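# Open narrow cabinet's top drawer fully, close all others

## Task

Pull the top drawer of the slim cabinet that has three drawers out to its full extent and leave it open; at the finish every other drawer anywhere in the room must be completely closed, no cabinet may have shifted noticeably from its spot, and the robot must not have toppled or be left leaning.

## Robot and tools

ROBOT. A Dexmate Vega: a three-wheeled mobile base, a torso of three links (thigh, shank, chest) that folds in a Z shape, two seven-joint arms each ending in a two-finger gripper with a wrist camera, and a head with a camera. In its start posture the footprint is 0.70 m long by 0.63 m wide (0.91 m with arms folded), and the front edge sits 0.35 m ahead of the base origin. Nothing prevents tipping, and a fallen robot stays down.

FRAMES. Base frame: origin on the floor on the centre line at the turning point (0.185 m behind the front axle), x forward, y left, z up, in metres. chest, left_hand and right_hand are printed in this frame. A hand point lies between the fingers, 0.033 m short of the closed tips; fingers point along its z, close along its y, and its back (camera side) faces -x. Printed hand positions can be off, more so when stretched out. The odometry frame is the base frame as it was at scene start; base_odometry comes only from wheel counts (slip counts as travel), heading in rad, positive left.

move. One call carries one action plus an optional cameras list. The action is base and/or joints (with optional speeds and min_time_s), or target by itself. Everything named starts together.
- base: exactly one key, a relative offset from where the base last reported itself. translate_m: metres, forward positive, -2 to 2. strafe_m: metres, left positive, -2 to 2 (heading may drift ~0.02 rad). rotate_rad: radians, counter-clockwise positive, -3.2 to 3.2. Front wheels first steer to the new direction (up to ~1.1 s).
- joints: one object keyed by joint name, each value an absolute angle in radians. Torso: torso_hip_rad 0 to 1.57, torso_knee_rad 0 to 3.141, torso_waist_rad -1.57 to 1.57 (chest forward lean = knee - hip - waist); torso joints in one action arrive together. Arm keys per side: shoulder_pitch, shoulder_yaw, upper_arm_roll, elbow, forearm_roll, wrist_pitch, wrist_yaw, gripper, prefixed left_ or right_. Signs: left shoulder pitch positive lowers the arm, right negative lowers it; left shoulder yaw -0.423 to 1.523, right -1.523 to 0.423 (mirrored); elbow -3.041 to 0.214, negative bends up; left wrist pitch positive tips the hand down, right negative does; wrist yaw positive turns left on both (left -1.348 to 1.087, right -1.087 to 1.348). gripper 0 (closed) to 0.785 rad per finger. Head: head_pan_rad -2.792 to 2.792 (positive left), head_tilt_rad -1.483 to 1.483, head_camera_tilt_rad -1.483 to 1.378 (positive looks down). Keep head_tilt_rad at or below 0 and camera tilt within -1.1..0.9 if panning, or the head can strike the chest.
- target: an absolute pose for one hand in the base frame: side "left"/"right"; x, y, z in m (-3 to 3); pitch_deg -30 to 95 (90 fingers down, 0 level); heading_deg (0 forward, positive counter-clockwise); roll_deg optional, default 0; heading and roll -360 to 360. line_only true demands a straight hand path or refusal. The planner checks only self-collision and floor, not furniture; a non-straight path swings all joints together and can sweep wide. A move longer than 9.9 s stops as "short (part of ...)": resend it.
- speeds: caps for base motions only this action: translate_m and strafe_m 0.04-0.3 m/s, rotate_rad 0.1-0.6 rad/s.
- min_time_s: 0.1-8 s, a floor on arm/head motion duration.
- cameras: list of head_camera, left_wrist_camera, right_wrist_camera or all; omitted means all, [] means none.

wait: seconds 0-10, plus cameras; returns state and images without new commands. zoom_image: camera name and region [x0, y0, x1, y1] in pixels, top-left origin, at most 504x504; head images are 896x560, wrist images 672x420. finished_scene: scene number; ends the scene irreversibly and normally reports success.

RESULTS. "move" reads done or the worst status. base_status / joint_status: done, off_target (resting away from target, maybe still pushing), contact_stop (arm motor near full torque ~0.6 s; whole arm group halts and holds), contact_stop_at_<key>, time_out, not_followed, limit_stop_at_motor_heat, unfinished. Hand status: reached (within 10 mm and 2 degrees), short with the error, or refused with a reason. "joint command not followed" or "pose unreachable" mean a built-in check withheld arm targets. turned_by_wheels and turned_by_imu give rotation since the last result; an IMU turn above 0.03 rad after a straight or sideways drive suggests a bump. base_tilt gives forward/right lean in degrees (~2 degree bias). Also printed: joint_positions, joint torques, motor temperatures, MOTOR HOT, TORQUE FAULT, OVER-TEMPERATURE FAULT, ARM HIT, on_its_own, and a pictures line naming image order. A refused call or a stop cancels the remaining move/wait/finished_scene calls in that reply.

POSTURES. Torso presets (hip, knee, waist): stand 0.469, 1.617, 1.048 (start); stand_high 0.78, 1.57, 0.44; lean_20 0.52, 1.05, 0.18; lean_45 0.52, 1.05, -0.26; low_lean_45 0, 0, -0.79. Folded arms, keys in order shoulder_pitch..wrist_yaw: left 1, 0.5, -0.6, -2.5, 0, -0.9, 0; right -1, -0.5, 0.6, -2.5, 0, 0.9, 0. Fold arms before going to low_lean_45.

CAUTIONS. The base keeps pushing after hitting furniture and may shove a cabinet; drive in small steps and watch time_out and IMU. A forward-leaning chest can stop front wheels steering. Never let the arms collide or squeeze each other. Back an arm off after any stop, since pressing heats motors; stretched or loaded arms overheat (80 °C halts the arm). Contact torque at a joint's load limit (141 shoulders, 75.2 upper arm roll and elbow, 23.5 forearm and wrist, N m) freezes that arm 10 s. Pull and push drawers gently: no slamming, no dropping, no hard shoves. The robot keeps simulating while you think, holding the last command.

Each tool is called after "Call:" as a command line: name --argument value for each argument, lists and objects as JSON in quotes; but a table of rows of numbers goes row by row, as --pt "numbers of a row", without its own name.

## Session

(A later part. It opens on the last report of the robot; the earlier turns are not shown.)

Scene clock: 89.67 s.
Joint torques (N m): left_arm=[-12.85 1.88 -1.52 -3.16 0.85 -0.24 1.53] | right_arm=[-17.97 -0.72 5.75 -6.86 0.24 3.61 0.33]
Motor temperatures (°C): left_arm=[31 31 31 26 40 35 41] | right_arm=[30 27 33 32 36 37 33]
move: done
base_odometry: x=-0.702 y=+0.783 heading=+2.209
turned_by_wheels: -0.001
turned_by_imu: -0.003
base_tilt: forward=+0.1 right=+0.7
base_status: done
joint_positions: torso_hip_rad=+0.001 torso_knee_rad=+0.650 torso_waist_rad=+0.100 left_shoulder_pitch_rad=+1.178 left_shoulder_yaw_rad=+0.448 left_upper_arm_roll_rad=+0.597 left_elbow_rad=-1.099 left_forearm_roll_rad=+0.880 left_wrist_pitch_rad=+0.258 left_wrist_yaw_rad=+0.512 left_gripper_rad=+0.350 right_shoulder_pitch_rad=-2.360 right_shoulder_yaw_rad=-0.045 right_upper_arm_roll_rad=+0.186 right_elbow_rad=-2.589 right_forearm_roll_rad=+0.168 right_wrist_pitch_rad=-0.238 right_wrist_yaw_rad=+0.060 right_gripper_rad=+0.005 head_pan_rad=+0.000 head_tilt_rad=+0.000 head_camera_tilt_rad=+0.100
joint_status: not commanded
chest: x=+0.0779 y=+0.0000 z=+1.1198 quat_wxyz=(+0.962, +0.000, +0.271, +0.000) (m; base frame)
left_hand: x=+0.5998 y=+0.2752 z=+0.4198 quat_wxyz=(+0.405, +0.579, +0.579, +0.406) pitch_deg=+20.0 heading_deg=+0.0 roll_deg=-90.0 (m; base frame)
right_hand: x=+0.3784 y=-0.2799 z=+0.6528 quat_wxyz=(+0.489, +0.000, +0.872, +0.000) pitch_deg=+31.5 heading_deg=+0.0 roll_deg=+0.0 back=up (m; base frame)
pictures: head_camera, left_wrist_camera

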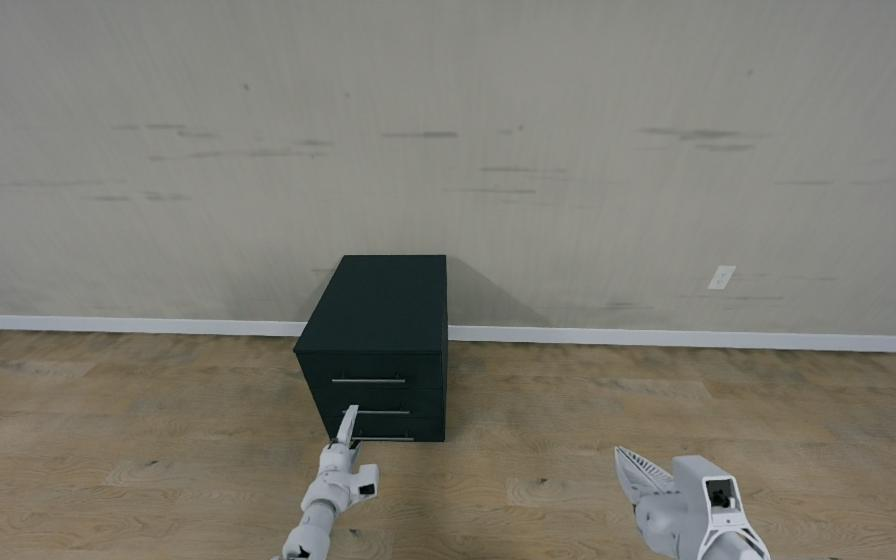

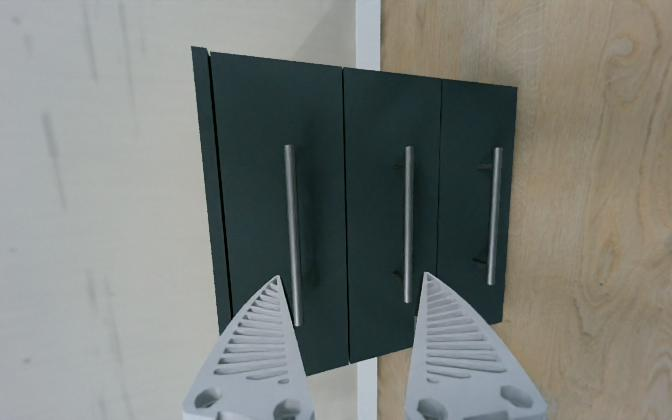

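Call:
move --target '{"side": "left", "x": 0.6, "y": 0.275, "z": 0.431, "pitch_deg": 20, "heading_deg": 0, "roll_deg": 90}' --cameras '[]'

Call:
move --base '{"translate_m": 0.09}' --speeds '{"translate_m": 0.05}' --cameras '["head_camera", "left_wrist_camera"]'

Call:
zoom_image --camera "left_wrist_camera" --region '[180, 80, 500, 400]'

Scene clock: 91.80 s.
Joint torques (N m): left_arm=[-2.05 7.25 -8.12 -4.9 1.1 0.01 1] | right_arm=[-17.88 -0.09 5.69 -8.15 0.49 3.12 0.45]
Motor temperatures (°C): left_arm=[31 31 31 26 40 35 41] | right_arm=[30 27 33 32 36 37 33]
move: done
base_odometry: x=-0.702 y=+0.783 heading=+2.209
turned_by_wheels: +0.000
turned_by_imu: +0.000
base_tilt: forward=+0.0 right=+0.8
base_status: not commanded
joint_positions: torso_hip_rad=+0.001 torso_knee_rad=+0.650 torso_waist_rad=+0.100 left_shoulder_pitch_rad=+1.209 left_shoulder_yaw_rad=+0.473 left_upper_arm_roll_rad=+0.586 left_elbow_rad=-1.180 left_forearm_roll_rad=+0.883 left_wrist_pitch_rad=+0.285 left_wrist_yaw_rad=+0.477 left_gripper_rad=+0.350 right_shoulder_pitch_rad=-2.360 right_shoulder_yaw_rad=-0.045 right_upper_arm_roll_rad=+0.186 right_elbow_rad=-2.589 right_forearm_roll_rad=+0.168 right_wrist_pitch_rad=-0.238 right_wrist_yaw_rad=+0.060 right_gripper_rad=+0.005 head_pan_rad=+0.000 head_tilt_rad=+0.000 head_camera_tilt_rad=+0.100
joint_status: not commanded
chest: x=+0.0779 y=+0.0000 z=+1.1198 quat_wxyz=(+0.962, +0.000, +0.271, +0.000) (m; base frame)
left_hand: x=+0.6000 y=+0.2748 z=+0.4304 quat_wxyz=(+0.406, +0.579, +0.579, +0.405) pitch_deg=+20.0 heading_deg=+0.0 roll_deg=+90.0 (m; base frame)
left_hand_status: reached (straight line, planned for 0.6 s): 1 mm and 0.0 deg off.
right_hand: x=+0.3784 y=-0.2799 z=+0.6528 quat_wxyz=(+0.489, +0.000, +0.872, +0.000) pitch_deg=+31.5 heading_deg=+0.0 roll_deg=+0.0 back=up (m; base frame)
pictures: none
No camera images: "cameras" was empty.

Scene clock: 94.17 s.
Joint torques (N m): left_arm=[-4.08 5.5 -7.5 -4.74 0.82 -0.02 0.64] | right_arm=[-17.22 0.81 5.2 -8.12 0.31 3.3 0.2]
Motor temperatures (°C): left_arm=[31 31 31 26 40 35 41] | right_arm=[30 27 33 32 36 37 33]
move: done
base_odometry: x=-0.755 y=+0.856 heading=+2.208
turned_by_wheels: -0.001
turned_by_imu: -0.001
base_tilt: forward=+0.1 right=+0.7
base_status: done
joint_positions: torso_hip_rad=+0.001 torso_knee_rad=+0.650 torso_waist_rad=+0.100 left_shoulder_pitch_rad=+1.210 left_shoulder_yaw_rad=+0.475 left_upper_arm_roll_rad=+0.585 left_elbow_rad=-1.184 left_forearm_roll_rad=+0.884 left_wrist_pitch_rad=+0.286 left_wrist_yaw_rad=+0.475 left_gripper_rad=+0.350 right_shoulder_pitch_rad=-2.360 right_shoulder_yaw_rad=-0.045 right_upper_arm_roll_rad=+0.186 right_elbow_rad=-2.589 right_forearm_roll_rad=+0.168 right_wrist_pitch_rad=-0.238 right_wrist_yaw_rad=+0.060 right_gripper_rad=+0.005 head_pan_rad=+0.000 head_tilt_rad=+0.000 head_camera_tilt_rad=+0.100
joint_status: not commanded
chest: x=+0.0779 y=+0.0000 z=+1.1198 quat_wxyz=(+0.962, +0.000, +0.271, +0.000) (m; base frame)
left_hand: x=+0.6000 y=+0.2748 z=+0.4309 quat_wxyz=(+0.406, +0.579, +0.579, +0.405) pitch_deg=+20.0 heading_deg=+0.0 roll_deg=+90.0 (m; base frame)
right_hand: x=+0.3784 y=-0.2799 z=+0.6528 quat_wxyz=(+0.489, +0.000, +0.872, +0.000) pitch_deg=+31.5 heading_deg=+0.0 roll_deg=+0.0 back=up (m; base frame)
pictures: head_camera, left_wrist_camera

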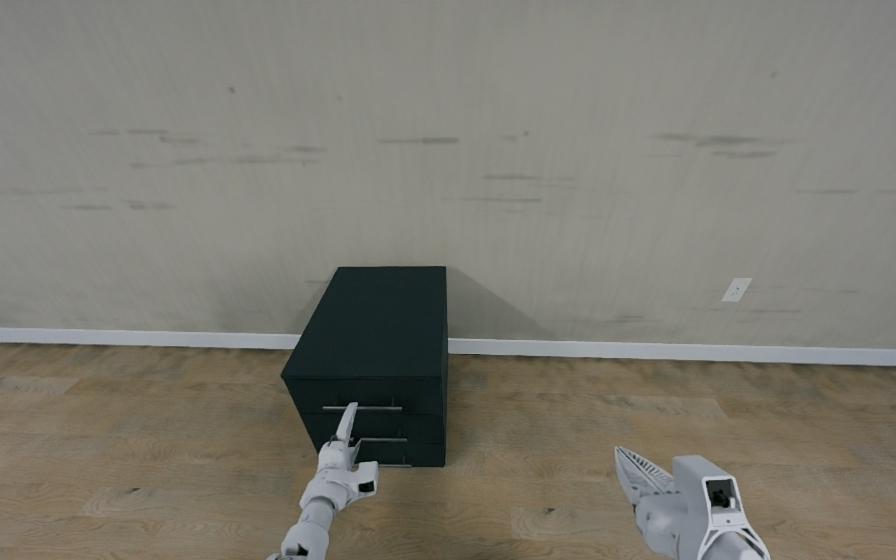

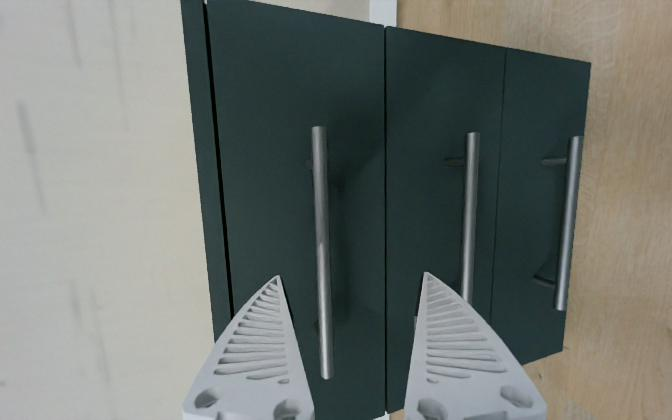

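Scaled by 1.575 from the camera's 672x420 image, which has a finer 960x600 frame.

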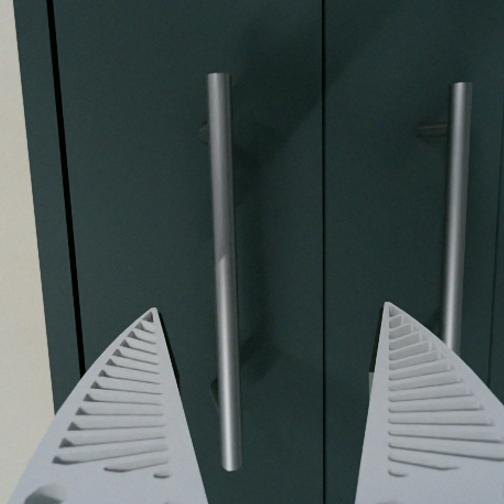

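Call:
move --target '{"side": "left", "x": 0.635, "y": 0.273, "z": 0.437, "pitch_deg": 20, "heading_deg": 0, "roll_deg": 90, "line_only": true}' --cameras '["head_camera", "left_wrist_camera"]'

Call:
zoom_image --camera "left_wrist_camera" --region '[180, 80, 500, 400]'

Scene clock: 96.27 s.
Joint torques (N m): left_arm=[-16 0.86 -2.5 -4.28 0.59 0.16 0.86] | right_arm=[-16.59 0.89 5.27 -8.33 0.4 2.92 0.31]
Motor temperatures (°C): left_arm=[31 31 31 26 40 35 41] | right_arm=[30 27 33 32 36 37 33]
move: done
base_odometry: x=-0.755 y=+0.856 heading=+2.208
turned_by_wheels: +0.000
turned_by_imu: +0.000
base_tilt: forward=+0.1 right=+0.8
base_status: not commanded
joint_positions: torso_hip_rad=+0.001 torso_knee_rad=+0.650 torso_waist_rad=+0.100 left_shoulder_pitch_rad=+1.133 left_shoulder_yaw_rad=+0.455 left_upper_arm_roll_rad=+0.593 left_elbow_rad=-1.134 left_forearm_roll_rad=+0.884 left_wrist_pitch_rad=+0.273 left_wrist_yaw_rad=+0.438 left_gripper_rad=+0.350 right_shoulder_pitch_rad=-2.360 right_shoulder_yaw_rad=-0.045 right_upper_arm_roll_rad=+0.186 right_elbow_rad=-2.589 right_forearm_roll_rad=+0.168 right_wrist_pitch_rad=-0.238 right_wrist_yaw_rad=+0.060 right_gripper_rad=+0.005 head_pan_rad=+0.000 head_tilt_rad=+0.000 head_camera_tilt_rad=+0.100
joint_status: not commanded
chest: x=+0.0779 y=+0.0000 z=+1.1198 quat_wxyz=(+0.962, +0.000, +0.271, +0.000) (m; base frame)
left_hand: x=+0.6332 y=+0.2733 z=+0.4365 quat_wxyz=(+0.405, +0.579, +0.579, +0.406) pitch_deg=+20.0 heading_deg=+0.0 roll_deg=-90.0 (m; base frame)
left_hand_status: reached (straight line, planned for 0.6 s): 2 mm and 0.0 deg off.
right_hand: x=+0.3784 y=-0.2799 z=+0.6528 quat_wxyz=(+0.489, +0.000, +0.872, +0.000) pitch_deg=+31.5 heading_deg=+0.0 roll_deg=+0.0 back=up (m; base frame)
pictures: head_camera, left_wrist_camera

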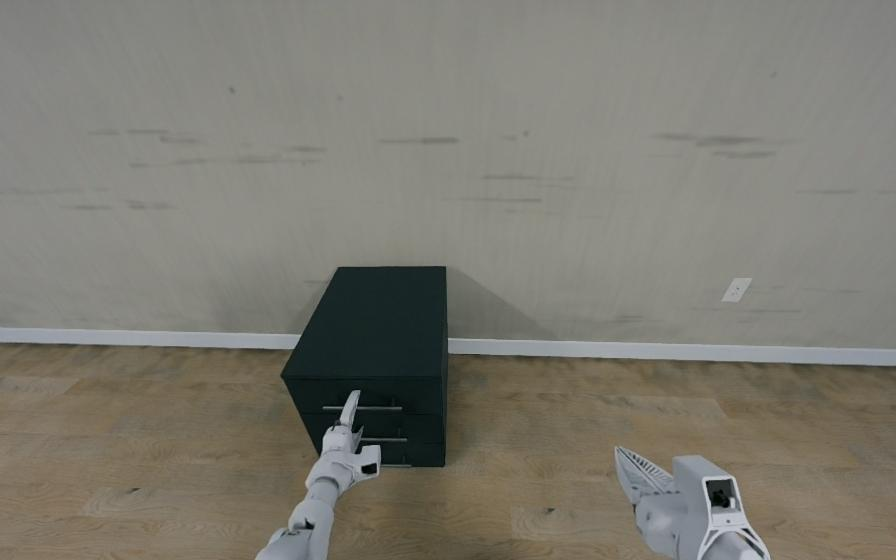

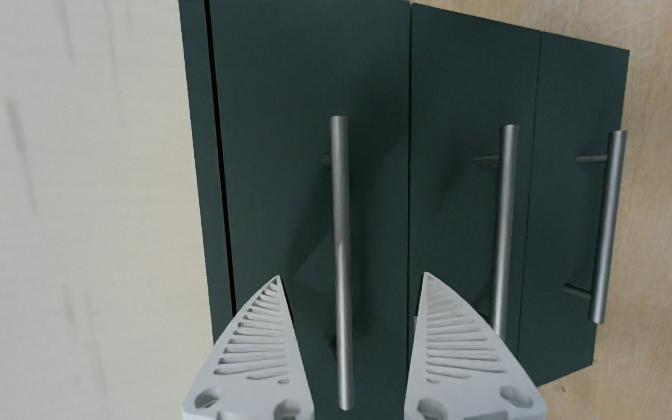

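Scaled by 1.575 from the camera's 672x420 image, which has a finer 960x600 frame.

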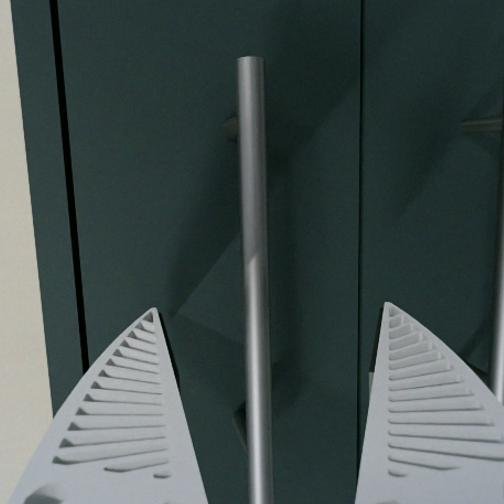

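Call:
move --target '{"side": "left", "x": 0.642, "y": 0.273, "z": 0.438, "pitch_deg": 20, "heading_deg": 0, "roll_deg": 90, "line_only": true}' --cameras '["left_wrist_camera"]'

Call:
move --joints '{"left_gripper_rad": 0.1}' --min_time_s 1.0 --cameras '["left_wrist_camera"]'

Call:
zoom_image --camera "left_wrist_camera" --region '[180, 80, 500, 400]'

Scene clock: 97.63 s.
Joint torques (N m): left_arm=[-16.1 0.71 -2.26 -4.39 0.37 0.6 0.73] | right_arm=[-17.6 -0.81 5.51 -7.74 0.5 2.91 0.28]
Motor temperatures (°C): left_arm=[31 31 31 26 40 35 41] | right_arm=[30 27 33 32 36 37 33]
move: done
base_odometry: x=-0.755 y=+0.856 heading=+2.208
turned_by_wheels: +0.000
turned_by_imu: +0.000
base_tilt: forward=+0.1 right=+0.7
base_status: not commanded
joint_positions: torso_hip_rad=+0.001 torso_knee_rad=+0.650 torso_waist_rad=+0.100 left_shoulder_pitch_rad=+1.115 left_shoulder_yaw_rad=+0.451 left_upper_arm_roll_rad=+0.595 left_elbow_rad=-1.120 left_forearm_roll_rad=+0.883 left_wrist_pitch_rad=+0.268 left_wrist_yaw_rad=+0.432 left_gripper_rad=+0.350 right_shoulder_pitch_rad=-2.360 right_shoulder_yaw_rad=-0.045 right_upper_arm_roll_rad=+0.186 right_elbow_rad=-2.589 right_forearm_roll_rad=+0.168 right_wrist_pitch_rad=-0.238 right_wrist_yaw_rad=+0.060 right_gripper_rad=+0.005 head_pan_rad=+0.000 head_tilt_rad=+0.000 head_camera_tilt_rad=+0.100
joint_status: not commanded
chest: x=+0.0779 y=+0.0000 z=+1.1198 quat_wxyz=(+0.962, +0.000, +0.271, +0.000) (m; base frame)
left_hand: x=+0.6404 y=+0.2732 z=+0.4376 quat_wxyz=(+0.405, +0.579, +0.579, +0.406) pitch_deg=+20.0 heading_deg=+0.0 roll_deg=-90.0 (m; base frame)
left_hand_status: reached (straight line, planned for 0.3 s): 2 mm and 0.0 deg off.
right_hand: x=+0.3784 y=-0.2799 z=+0.6528 quat_wxyz=(+0.489, +0.000, +0.872, +0.000) pitch_deg=+31.5 heading_deg=+0.0 roll_deg=+0.0 back=up (m; base frame)
pictures: left_wrist_camera

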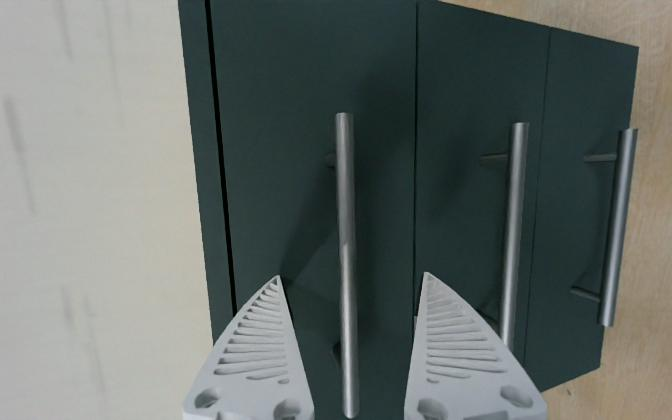

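"min_time_s" has no arm or head joint beside it: it slows only arm and head motions. Command such a joint too, or leave it out

Scaled by 1.575 from the camera's 672x420 image, which has a finer 960x600 frame.

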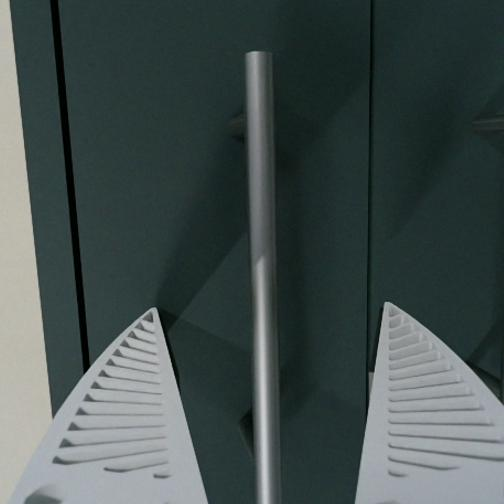

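Call:
move --joints '{"left_gripper_rad": 0.1}' --cameras '["left_wrist_camera"]'

Call:
zoom_image --camera "left_wrist_camera" --region '[180, 80, 500, 400]'

Scene clock: 98.57 s.
Joint torques (N m): left_arm=[-17.18 0.15 -2.21 -3.28 0.48 -0.11 0.92] | right_arm=[-16.72 0.22 5.95 -8.31 0.35 3.27 0.15]
Motor temperatures (°C): left_arm=[31 31 31 26 40 35 41] | right_arm=[30 27 33 32 36 37 33]
move: done
base_odometry: x=-0.755 y=+0.856 heading=+2.208
turned_by_wheels: +0.000
turned_by_imu: +0.000
base_tilt: forward=+0.1 right=+0.7
base_status: not commanded
joint_positions: torso_hip_rad=+0.001 torso_knee_rad=+0.650 torso_waist_rad=+0.100 left_shoulder_pitch_rad=+1.111 left_shoulder_yaw_rad=+0.450 left_upper_arm_roll_rad=+0.596 left_elbow_rad=-1.117 left_forearm_roll_rad=+0.883 left_wrist_pitch_rad=+0.267 left_wrist_yaw_rad=+0.431 left_gripper_rad=+0.100 right_shoulder_pitch_rad=-2.360 right_shoulder_yaw_rad=-0.045 right_upper_arm_roll_rad=+0.186 right_elbow_rad=-2.589 right_forearm_roll_rad=+0.168 right_wrist_pitch_rad=-0.238 right_wrist_yaw_rad=+0.060 right_gripper_rad=+0.005 head_pan_rad=+0.000 head_tilt_rad=+0.000 head_camera_tilt_rad=+0.100
joint_status: all done
chest: x=+0.0779 y=+0.0000 z=+1.1198 quat_wxyz=(+0.962, +0.000, +0.271, +0.000) (m; base frame)
left_hand: x=+0.6417 y=+0.2732 z=+0.4379 quat_wxyz=(+0.405, +0.579, +0.579, +0.406) pitch_deg=+20.0 heading_deg=+0.0 roll_deg=-90.0 (m; base frame)
right_hand: x=+0.3784 y=-0.2799 z=+0.6528 quat_wxyz=(+0.489, +0.000, +0.872, +0.000) pitch_deg=+31.5 heading_deg=+0.0 roll_deg=+0.0 back=up (m; base frame)
pictures: left_wrist_camera

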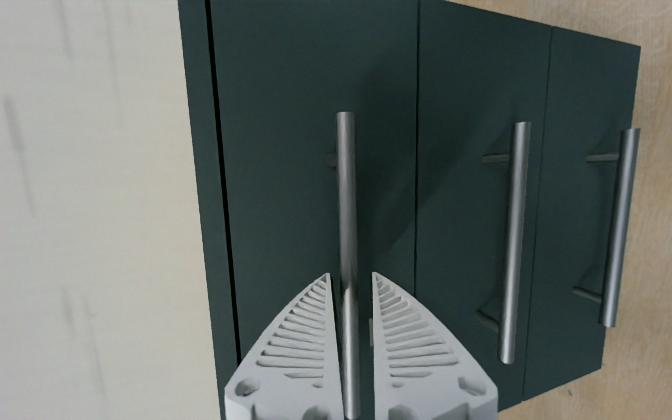

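Scaled by 1.575 from the camera's 672x420 image, which has a finer 960x600 frame.

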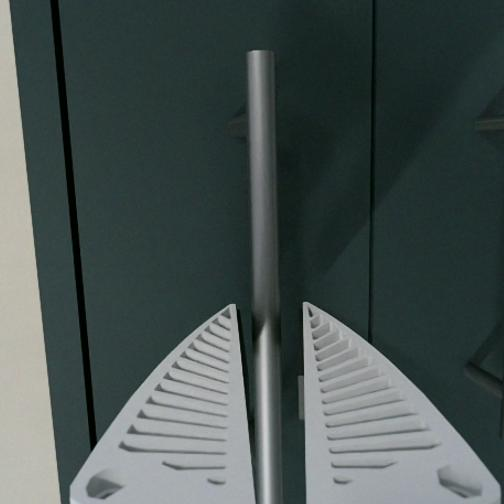

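Call:
move --joints '{"left_gripper_rad": 0.0}' --cameras '["left_wrist_camera", "head_camera"]'

Call:
zoom_image --camera "left_wrist_camera" --region '[180, 80, 500, 400]'

Scene clock: 99.30 s.
Joint torques (N m): left_arm=[-12.17 -0.11 -2.83 -4.64 0.24 -0.13 0.77] | right_arm=[-17.59 0.76 5.94 -8.35 0.2 3.12 0.31]
Motor temperatures (°C): left_arm=[31 31 31 26 40 35 41] | right_arm=[30 27 33 32 36 37 33]
move: done
base_odometry: x=-0.755 y=+0.856 heading=+2.208
turned_by_wheels: +0.000
turned_by_imu: +0.000
base_tilt: forward=+0.1 right=+0.7
base_status: not commanded
joint_positions: torso_hip_rad=+0.001 torso_knee_rad=+0.650 torso_waist_rad=+0.100 left_shoulder_pitch_rad=+1.111 left_shoulder_yaw_rad=+0.450 left_upper_arm_roll_rad=+0.596 left_elbow_rad=-1.117 left_forearm_roll_rad=+0.883 left_wrist_pitch_rad=+0.267 left_wrist_yaw_rad=+0.431 left_gripper_rad=+0.000 right_shoulder_pitch_rad=-2.360 right_shoulder_yaw_rad=-0.045 right_upper_arm_roll_rad=+0.186 right_elbow_rad=-2.589 right_forearm_roll_rad=+0.168 right_wrist_pitch_rad=-0.238 right_wrist_yaw_rad=+0.060 right_gripper_rad=+0.005 head_pan_rad=+0.000 head_tilt_rad=+0.000 head_camera_tilt_rad=+0.100
joint_status: all done
chest: x=+0.0779 y=+0.0000 z=+1.1198 quat_wxyz=(+0.962, +0.000, +0.271, +0.000) (m; base frame)
left_hand: x=+0.6420 y=+0.2732 z=+0.4380 quat_wxyz=(+0.406, +0.579, +0.579, +0.406) pitch_deg=+20.0 heading_deg=+0.0 roll_deg=-90.0 (m; base frame)
right_hand: x=+0.3784 y=-0.2799 z=+0.6528 quat_wxyz=(+0.489, +0.000, +0.872, +0.000) pitch_deg=+31.5 heading_deg=+0.0 roll_deg=+0.0 back=up (m; base frame)
pictures: head_camera, left_wrist_camera

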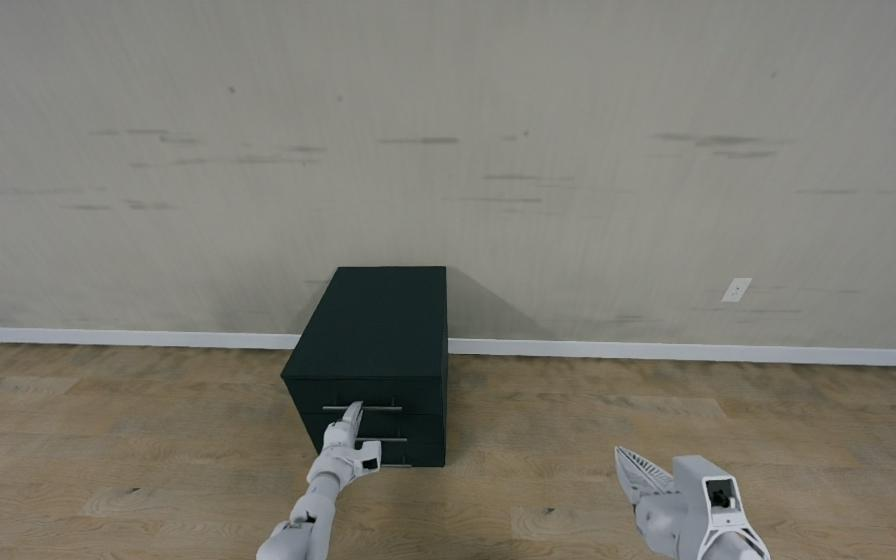

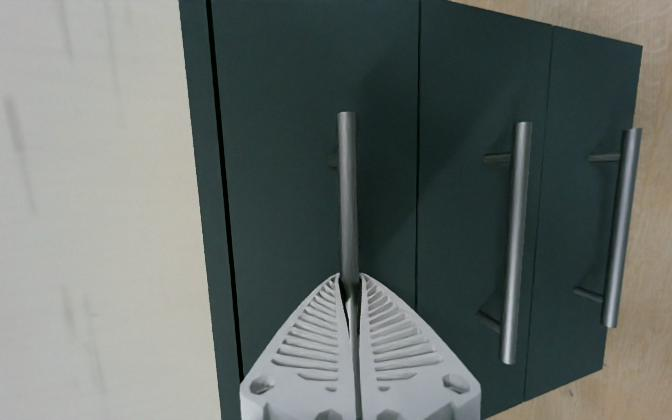

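Scaled by 1.575 from the camera's 672x420 image, which has a finer 960x600 frame.

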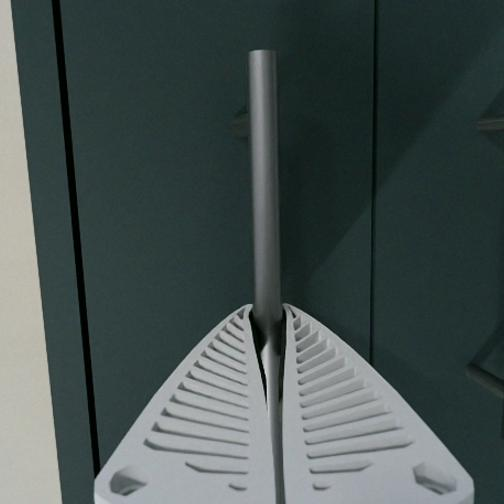

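Call:
move --base '{"translate_m": -0.06}' --speeds '{"translate_m": 0.04}' --cameras '["left_wrist_camera", "head_camera"]'

Call:
zoom_image --camera "left_wrist_camera" --region '[180, 80, 500, 400]'

Scene clock: 101.60 s.
Joint torques (N m): left_arm=[-8.93 -1.13 -2.08 -4.8 0.58 -0.69 0.62] | right_arm=[-15.75 0.09 5.72 -7.31 0.45 3.05 0.31]
Motor temperatures (°C): left_arm=[31 31 31 26 40 35 41] | right_arm=[30 27 33 32 36 37 33]
move: done
base_odometry: x=-0.720 y=+0.807 heading=+2.207
turned_by_wheels: -0.001
turned_by_imu: +0.000
base_tilt: forward=+0.1 right=+0.7
base_status: done
joint_positions: torso_hip_rad=+0.001 torso_knee_rad=+0.650 torso_waist_rad=+0.100 left_shoulder_pitch_rad=+1.111 left_shoulder_yaw_rad=+0.450 left_upper_arm_roll_rad=+0.596 left_elbow_rad=-1.117 left_forearm_roll_rad=+0.883 left_wrist_pitch_rad=+0.267 left_wrist_yaw_rad=+0.431 left_gripper_rad=+0.000 right_shoulder_pitch_rad=-2.360 right_shoulder_yaw_rad=-0.045 right_upper_arm_roll_rad=+0.186 right_elbow_rad=-2.589 right_forearm_roll_rad=+0.168 right_wrist_pitch_rad=-0.238 right_wrist_yaw_rad=+0.060 right_gripper_rad=+0.005 head_pan_rad=+0.000 head_tilt_rad=+0.000 head_camera_tilt_rad=+0.100
joint_status: not commanded
chest: x=+0.0778 y=+0.0000 z=+1.1198 quat_wxyz=(+0.963, +0.000, +0.271, +0.000) (m; base frame)
left_hand: x=+0.6420 y=+0.2733 z=+0.4381 quat_wxyz=(+0.405, +0.579, +0.579, +0.406) pitch_deg=+20.0 heading_deg=+0.0 roll_deg=-90.0 (m; base frame)
right_hand: x=+0.3784 y=-0.2799 z=+0.6528 quat_wxyz=(+0.489, +0.000, +0.872, +0.000) pitch_deg=+31.5 heading_deg=+0.0 roll_deg=+0.0 back=up (m; base frame)
pictures: head_camera, left_wrist_camera

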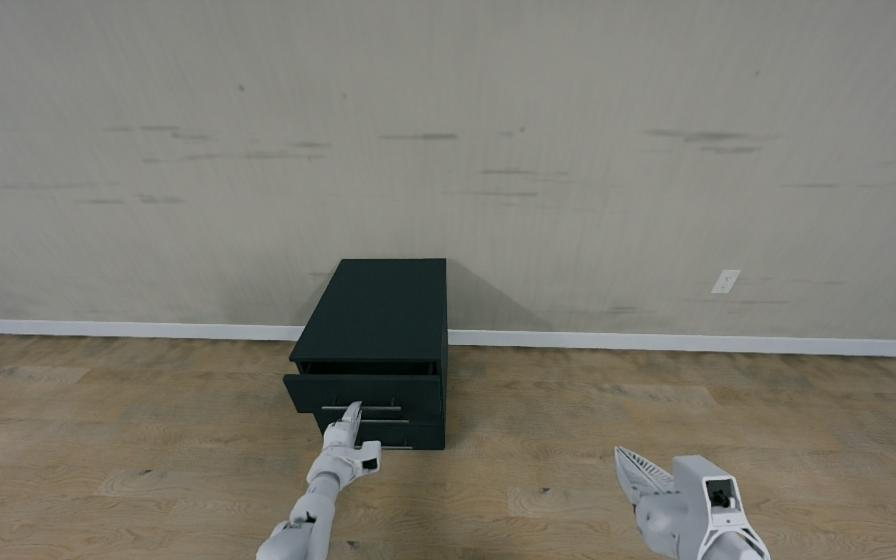

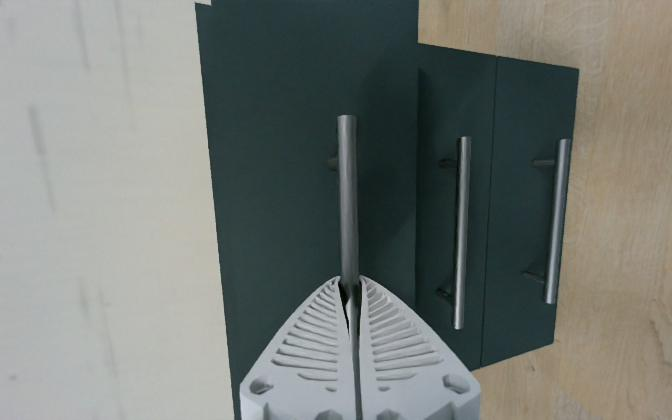

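Scaled by 1.575 from the camera's 672x420 image, which has a finer 960x600 frame.

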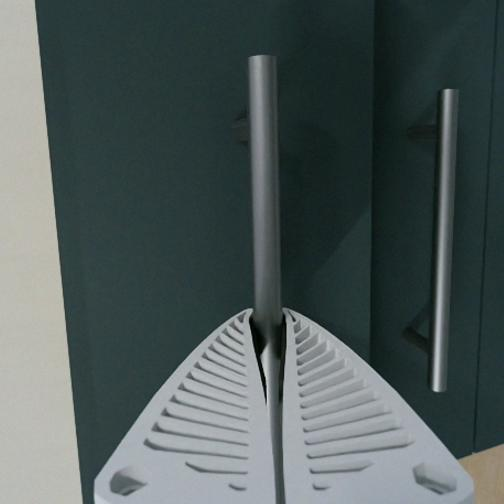

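Call:
move --base '{"translate_m": -0.15}' --speeds '{"translate_m": 0.06}' --cameras '["left_wrist_camera", "head_camera"]'

Scene clock: 104.87 s.
Joint torques (N m): left_arm=[-8.63 0.48 -2.4 -5.55 1.22 -2.37 0.53] | right_arm=[-16.53 -0.02 5.39 -8.1 0.4 3.12 0.4]
Motor temperatures (°C): left_arm=[31 31 31 26 40 35 41] | right_arm=[30 27 33 32 36 37 33]
move: done
base_odometry: x=-0.631 y=+0.686 heading=+2.207
turned_by_wheels: +0.000
turned_by_imu: +0.000
base_tilt: forward=+0.0 right=+0.8
base_status: done
joint_positions: torso_hip_rad=+0.001 torso_knee_rad=+0.650 torso_waist_rad=+0.100 left_shoulder_pitch_rad=+1.111 left_shoulder_yaw_rad=+0.450 left_upper_arm_roll_rad=+0.596 left_elbow_rad=-1.117 left_forearm_roll_rad=+0.883 left_wrist_pitch_rad=+0.268 left_wrist_yaw_rad=+0.431 left_gripper_rad=+0.000 right_shoulder_pitch_rad=-2.360 right_shoulder_yaw_rad=-0.045 right_upper_arm_roll_rad=+0.186 right_elbow_rad=-2.589 right_forearm_roll_rad=+0.168 right_wrist_pitch_rad=-0.238 right_wrist_yaw_rad=+0.060 right_gripper_rad=+0.005 head_pan_rad=+0.000 head_tilt_rad=+0.000 head_camera_tilt_rad=+0.100
joint_status: not commanded
chest: x=+0.0778 y=+0.0000 z=+1.1198 quat_wxyz=(+0.963, +0.000, +0.271, +0.000) (m; base frame)
left_hand: x=+0.6420 y=+0.2735 z=+0.4380 quat_wxyz=(+0.405, +0.579, +0.579, +0.406) pitch_deg=+20.0 heading_deg=+0.1 roll_deg=-90.0 (m; base frame)
right_hand: x=+0.3784 y=-0.2799 z=+0.6528 quat_wxyz=(+0.489, +0.000, +0.872, +0.000) pitch_deg=+31.5 heading_deg=+0.0 roll_deg=+0.0 back=up (m; base frame)
pictures: head_camera, left_wrist_camera

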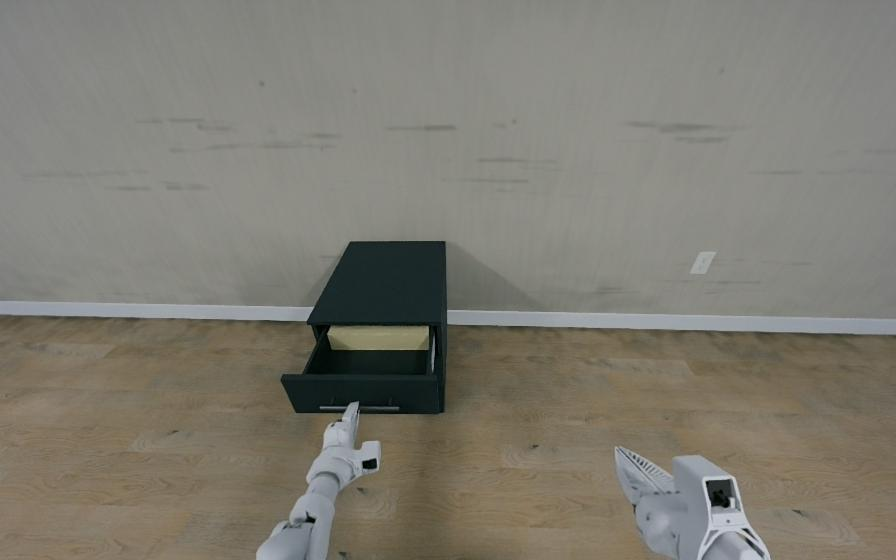

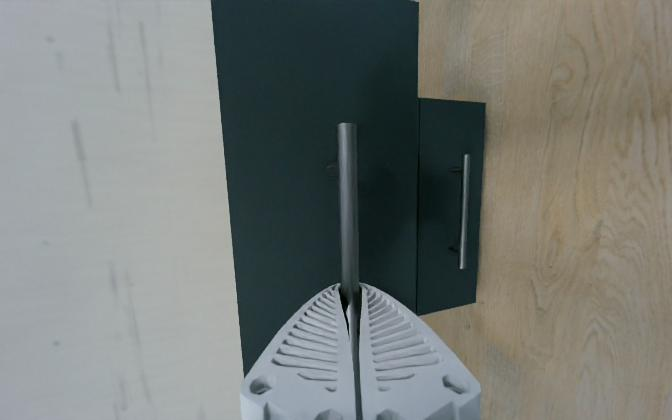

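Call:
move --target '{"side": "left", "x": 0.642, "y": 0.283, "z": 0.438, "pitch_deg": 20, "heading_deg": 0, "roll_deg": 90, "line_only": true}' --cameras '["left_wrist_camera"]'

Call:
move --base '{"translate_m": -0.1}' --speeds '{"translate_m": 0.06}' --cameras '["left_wrist_camera", "head_camera"]'

Scene clock: 106.33 s.
Joint torques (N m): left_arm=[-12.55 6.76 -7.77 -1.99 0.02 0.03 0.84] | right_arm=[-17.11 -0.19 5.51 -6.79 0.26 2.52 0.34]
Motor temperatures (°C): left_arm=[31 31 31 26 40 35 41] | right_arm=[30 27 33 32 36 37 33]
move: done
base_odometry: x=-0.631 y=+0.686 heading=+2.207
turned_by_wheels: +0.000
turned_by_imu: +0.000
base_tilt: forward=+0.1 right=+0.7
base_status: not commanded
joint_positions: torso_hip_rad=+0.001 torso_knee_rad=+0.650 torso_waist_rad=+0.100 left_shoulder_pitch_rad=+1.111 left_shoulder_yaw_rad=+0.462 left_upper_arm_roll_rad=+0.590 left_elbow_rad=-1.110 left_forearm_roll_rad=+0.876 left_wrist_pitch_rad=+0.250 left_wrist_yaw_rad=+0.435 left_gripper_rad=+0.000 right_shoulder_pitch_rad=-2.360 right_shoulder_yaw_rad=-0.045 right_upper_arm_roll_rad=+0.186 right_elbow_rad=-2.589 right_forearm_roll_rad=+0.168 right_wrist_pitch_rad=-0.238 right_wrist_yaw_rad=+0.060 right_gripper_rad=+0.005 head_pan_rad=+0.000 head_tilt_rad=+0.000 head_camera_tilt_rad=+0.100
joint_status: not commanded
chest: x=+0.0778 y=+0.0000 z=+1.1198 quat_wxyz=(+0.963, +0.000, +0.271, +0.000) (m; base frame)
left_hand: x=+0.6419 y=+0.2811 z=+0.4379 quat_wxyz=(+0.406, +0.579, +0.579, +0.405) pitch_deg=+20.0 heading_deg=+0.0 roll_deg=+90.0 (m; base frame)
left_hand_status: reached (straight line, planned for 0.3 s): 2 mm and 0.0 deg off.
right_hand: x=+0.3784 y=-0.2799 z=+0.6528 quat_wxyz=(+0.489, +0.000, +0.872, +0.000) pitch_deg=+31.5 heading_deg=+0.0 roll_deg=+0.0 back=up (m; base frame)
pictures: left_wrist_camera

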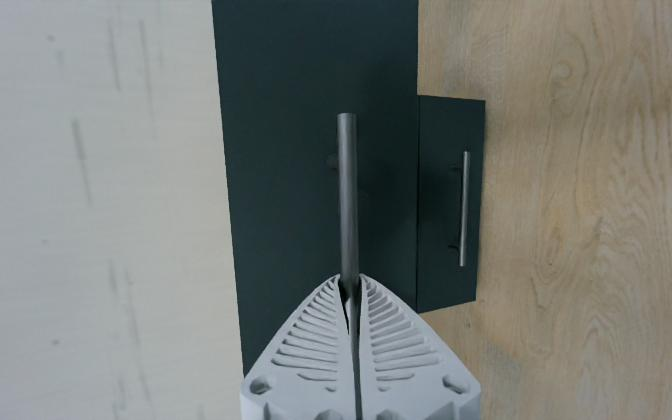

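Scene clock: 108.60 s.
Joint torques (N m): left_arm=[-10.96 3.91 -6.51 -3.61 0.72 -1.34 0.78] | right_arm=[-17.56 0.3 5.4 -8.27 0.35 2.86 0.26]
Motor temperatures (°C): left_arm=[31 31 31 26 40 35 41] | right_arm=[30 27 33 32 36 37 33]
move: done
base_odometry: x=-0.572 y=+0.606 heading=+2.206
turned_by_wheels: -0.001
turned_by_imu: -0.002
base_tilt: forward=+0.0 right=+0.7
base_status: done
joint_positions: torso_hip_rad=+0.001 torso_knee_rad=+0.650 torso_waist_rad=+0.100 left_shoulder_pitch_rad=+1.111 left_shoulder_yaw_rad=+0.465 left_upper_arm_roll_rad=+0.588 left_elbow_rad=-1.109 left_forearm_roll_rad=+0.874 left_wrist_pitch_rad=+0.247 left_wrist_yaw_rad=+0.435 left_gripper_rad=+0.000 right_shoulder_pitch_rad=-2.360 right_shoulder_yaw_rad=-0.045 right_upper_arm_roll_rad=+0.186 right_elbow_rad=-2.589 right_forearm_roll_rad=+0.168 right_wrist_pitch_rad=-0.238 right_wrist_yaw_rad=+0.060 right_gripper_rad=+0.005 head_pan_rad=+0.000 head_tilt_rad=+0.000 head_camera_tilt_rad=+0.100
joint_status: not commanded
chest: x=+0.0778 y=+0.0000 z=+1.1198 quat_wxyz=(+0.963, +0.000, +0.271, +0.000) (m; base frame)
left_hand: x=+0.6420 y=+0.2831 z=+0.4379 quat_wxyz=(+0.405, +0.579, +0.579, +0.406) pitch_deg=+20.0 heading_deg=+0.0 roll_deg=-90.0 (m; base frame)
right_hand: x=+0.3784 y=-0.2799 z=+0.6528 quat_wxyz=(+0.489, +0.000, +0.872, +0.000) pitch_deg=+31.5 heading_deg=+0.0 roll_deg=+0.0 back=up (m; base frame)
pictures: head_camera, left_wrist_camera

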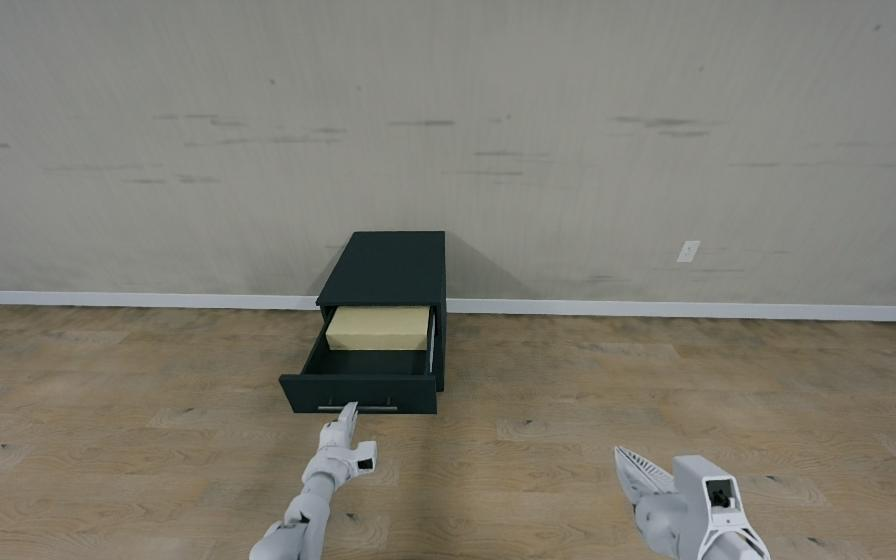

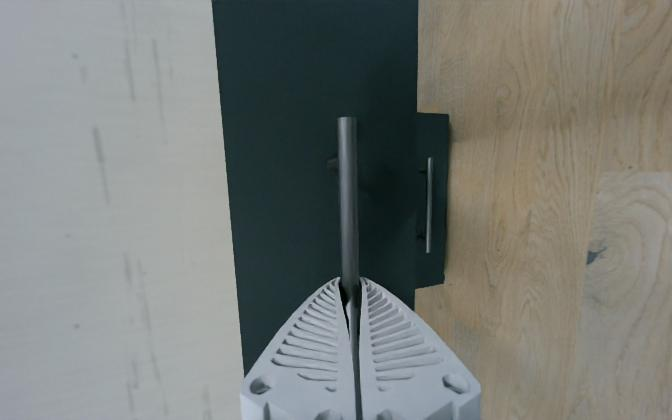

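Call:
move --target '{"side": "left", "x": 0.642, "y": 0.289, "z": 0.438, "pitch_deg": 20, "heading_deg": 0, "roll_deg": 90, "line_only": true}' --cameras '[]'

Call:
move --base '{"translate_m": -0.05}' --speeds '{"translate_m": 0.04}' --cameras '["left_wrist_camera", "head_camera"]'

Scene clock: 109.57 s.
Joint torques (N m): left_arm=[-13.59 8.27 -9.53 -1.85 0.01 0.3 0.74] | right_arm=[-17.59 0.38 4.95 -7.77 0.25 3.31 0.31]
Motor temperatures (°C): left_arm=[31 31 31 26 40 35 41] | right_arm=[30 27 33 32 36 37 33]
move: done
base_odometry: x=-0.572 y=+0.606 heading=+2.206
turned_by_wheels: +0.000
turned_by_imu: +0.000
base_tilt: forward=+0.0 right=+0.8
base_status: not commanded
joint_positions: torso_hip_rad=+0.001 torso_knee_rad=+0.650 torso_waist_rad=+0.100 left_shoulder_pitch_rad=+1.111 left_shoulder_yaw_rad=+0.471 left_upper_arm_roll_rad=+0.585 left_elbow_rad=-1.105 left_forearm_roll_rad=+0.870 left_wrist_pitch_rad=+0.237 left_wrist_yaw_rad=+0.438 left_gripper_rad=+0.000 right_shoulder_pitch_rad=-2.360 right_shoulder_yaw_rad=-0.045 right_upper_arm_roll_rad=+0.186 right_elbow_rad=-2.589 right_forearm_roll_rad=+0.168 right_wrist_pitch_rad=-0.238 right_wrist_yaw_rad=+0.060 right_gripper_rad=+0.005 head_pan_rad=+0.000 head_tilt_rad=+0.000 head_camera_tilt_rad=+0.100
joint_status: not commanded
chest: x=+0.0778 y=+0.0000 z=+1.1198 quat_wxyz=(+0.963, +0.000, +0.271, +0.000) (m; base frame)
left_hand: x=+0.6419 y=+0.2873 z=+0.4379 quat_wxyz=(+0.406, +0.579, +0.579, +0.405) pitch_deg=+20.0 heading_deg=+0.0 roll_deg=+90.0 (m; base frame)
left_hand_status: reached (straight line, planned for 0.2 s): 2 mm and 0.0 deg off.
right_hand: x=+0.3784 y=-0.2799 z=+0.6528 quat_wxyz=(+0.489, +0.000, +0.872, +0.000) pitch_deg=+31.5 heading_deg=+0.0 roll_deg=+0.0 back=up (m; base frame)
pictures: none
No camera images: "cameras" was empty.

Scene clock: 111.67 s.
Joint torques (N m): left_arm=[-12.67 6.77 -7.82 -2.85 0.13 -0.66 1.08] | right_arm=[-17.34 1.13 4.84 -8.1 0.35 2.77 0.48]
Motor temperatures (°C): left_arm=[31 31 31 26 40 35 41] | right_arm=[30 27 33 32 36 37 33]
move: done
base_odometry: x=-0.543 y=+0.565 heading=+2.205
turned_by_wheels: -0.001
turned_by_imu: -0.001
base_tilt: forward=+0.1 right=+0.8
base_status: done
joint_positions: torso_hip_rad=+0.001 torso_knee_rad=+0.650 torso_waist_rad=+0.100 left_shoulder_pitch_rad=+1.110 left_shoulder_yaw_rad=+0.474 left_upper_arm_roll_rad=+0.584 left_elbow_rad=-1.103 left_forearm_roll_rad=+0.869 left_wrist_pitch_rad=+0.235 left_wrist_yaw_rad=+0.438 left_gripper_rad=+0.000 right_shoulder_pitch_rad=-2.360 right_shoulder_yaw_rad=-0.045 right_upper_arm_roll_rad=+0.186 right_elbow_rad=-2.589 right_forearm_roll_rad=+0.168 right_wrist_pitch_rad=-0.238 right_wrist_yaw_rad=+0.060 right_gripper_rad=+0.005 head_pan_rad=+0.000 head_tilt_rad=+0.000 head_camera_tilt_rad=+0.100
joint_status: not commanded
chest: x=+0.0778 y=+0.0000 z=+1.1198 quat_wxyz=(+0.963, +0.000, +0.271, +0.000) (m; base frame)
left_hand: x=+0.6419 y=+0.2888 z=+0.4380 quat_wxyz=(+0.406, +0.579, +0.579, +0.405) pitch_deg=+20.0 heading_deg=+0.0 roll_deg=+90.0 (m; base frame)
right_hand: x=+0.3784 y=-0.2799 z=+0.6528 quat_wxyz=(+0.489, +0.000, +0.872, +0.000) pitch_deg=+31.5 heading_deg=+0.0 roll_deg=+0.0 back=up (m; base frame)
pictures: head_camera, left_wrist_camera

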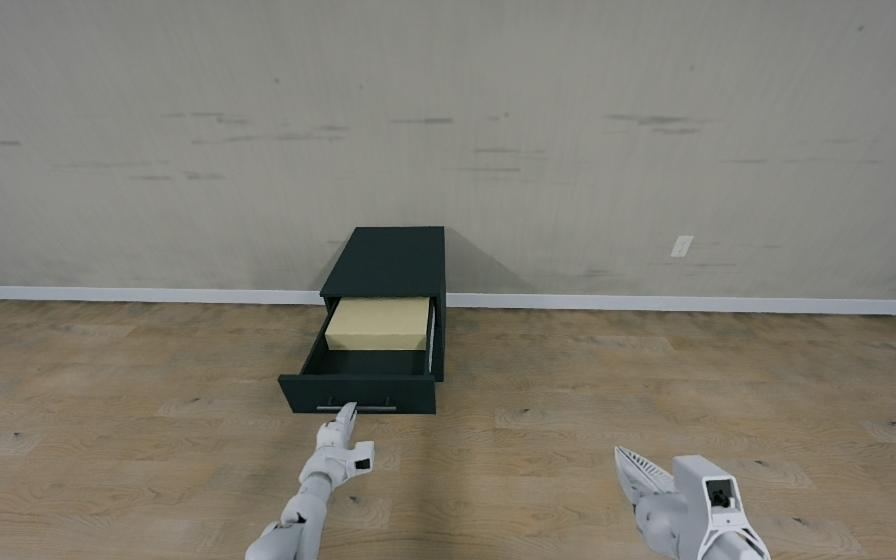

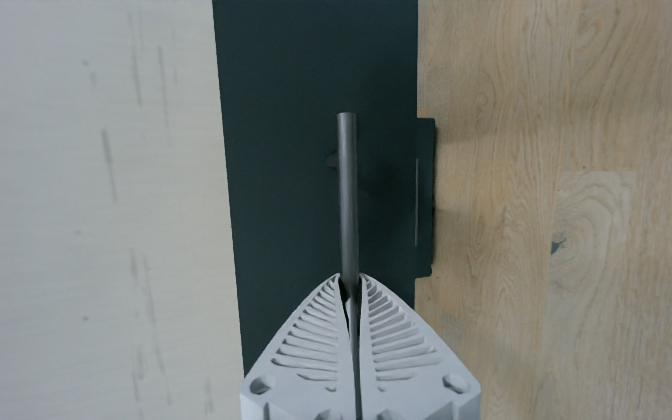

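Call:
move --base '{"translate_m": -0.04}' --speeds '{"translate_m": 0.04}' --cameras '["left_wrist_camera", "head_camera"]'

Scene clock: 113.67 s.
Joint torques (N m): left_arm=[-8.33 5.06 -4.75 -3.04 0.15 0.11 0.8] | right_arm=[-17.18 0.59 5.09 -8.09 0.39 2.81 0.31]
Motor temperatures (°C): left_arm=[31 31 31 26 40 35 41] | right_arm=[30 27 33 32 36 37 33]
move: done
base_odometry: x=-0.519 y=+0.533 heading=+2.204
turned_by_wheels: -0.001
turned_by_imu: -0.001
base_tilt: forward=+0.1 right=+0.7
base_status: done
joint_positions: torso_hip_rad=+0.001 torso_knee_rad=+0.650 torso_waist_rad=+0.100 left_shoulder_pitch_rad=+1.110 left_shoulder_yaw_rad=+0.474 left_upper_arm_roll_rad=+0.584 left_elbow_rad=-1.103 left_forearm_roll_rad=+0.869 left_wrist_pitch_rad=+0.234 left_wrist_yaw_rad=+0.438 left_gripper_rad=+0.000 right_shoulder_pitch_rad=-2.360 right_shoulder_yaw_rad=-0.045 right_upper_arm_roll_rad=+0.186 right_elbow_rad=-2.589 right_forearm_roll_rad=+0.168 right_wrist_pitch_rad=-0.238 right_wrist_yaw_rad=+0.060 right_gripper_rad=+0.005 head_pan_rad=+0.000 head_tilt_rad=+0.000 head_camera_tilt_rad=+0.100
joint_status: not commanded
chest: x=+0.0779 y=+0.0000 z=+1.1198 quat_wxyz=(+0.963, +0.000, +0.271, +0.000) (m; base frame)
left_hand: x=+0.6421 y=+0.2890 z=+0.4381 quat_wxyz=(+0.406, +0.579, +0.579, +0.406) pitch_deg=+20.0 heading_deg=+0.0 roll_deg=+90.0 (m; base frame)
right_hand: x=+0.3784 y=-0.2799 z=+0.6528 quat_wxyz=(+0.489, +0.000, +0.872, +0.000) pitch_deg=+31.5 heading_deg=+0.0 roll_deg=+0.0 back=up (m; base frame)
pictures: head_camera, left_wrist_camera

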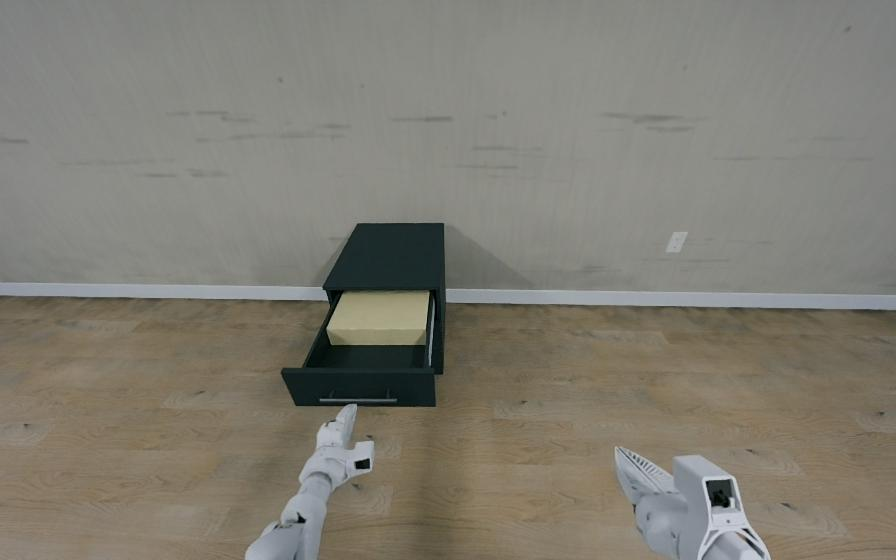

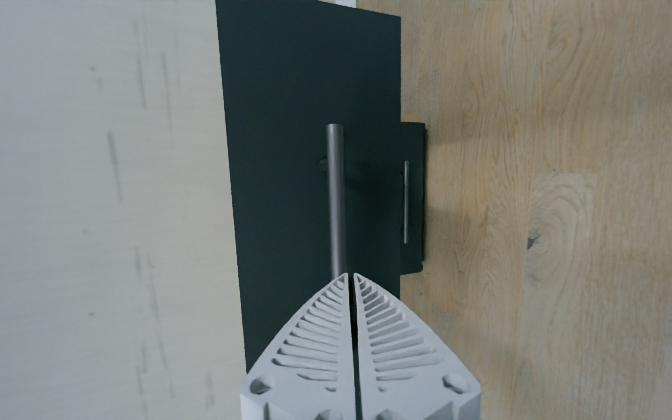

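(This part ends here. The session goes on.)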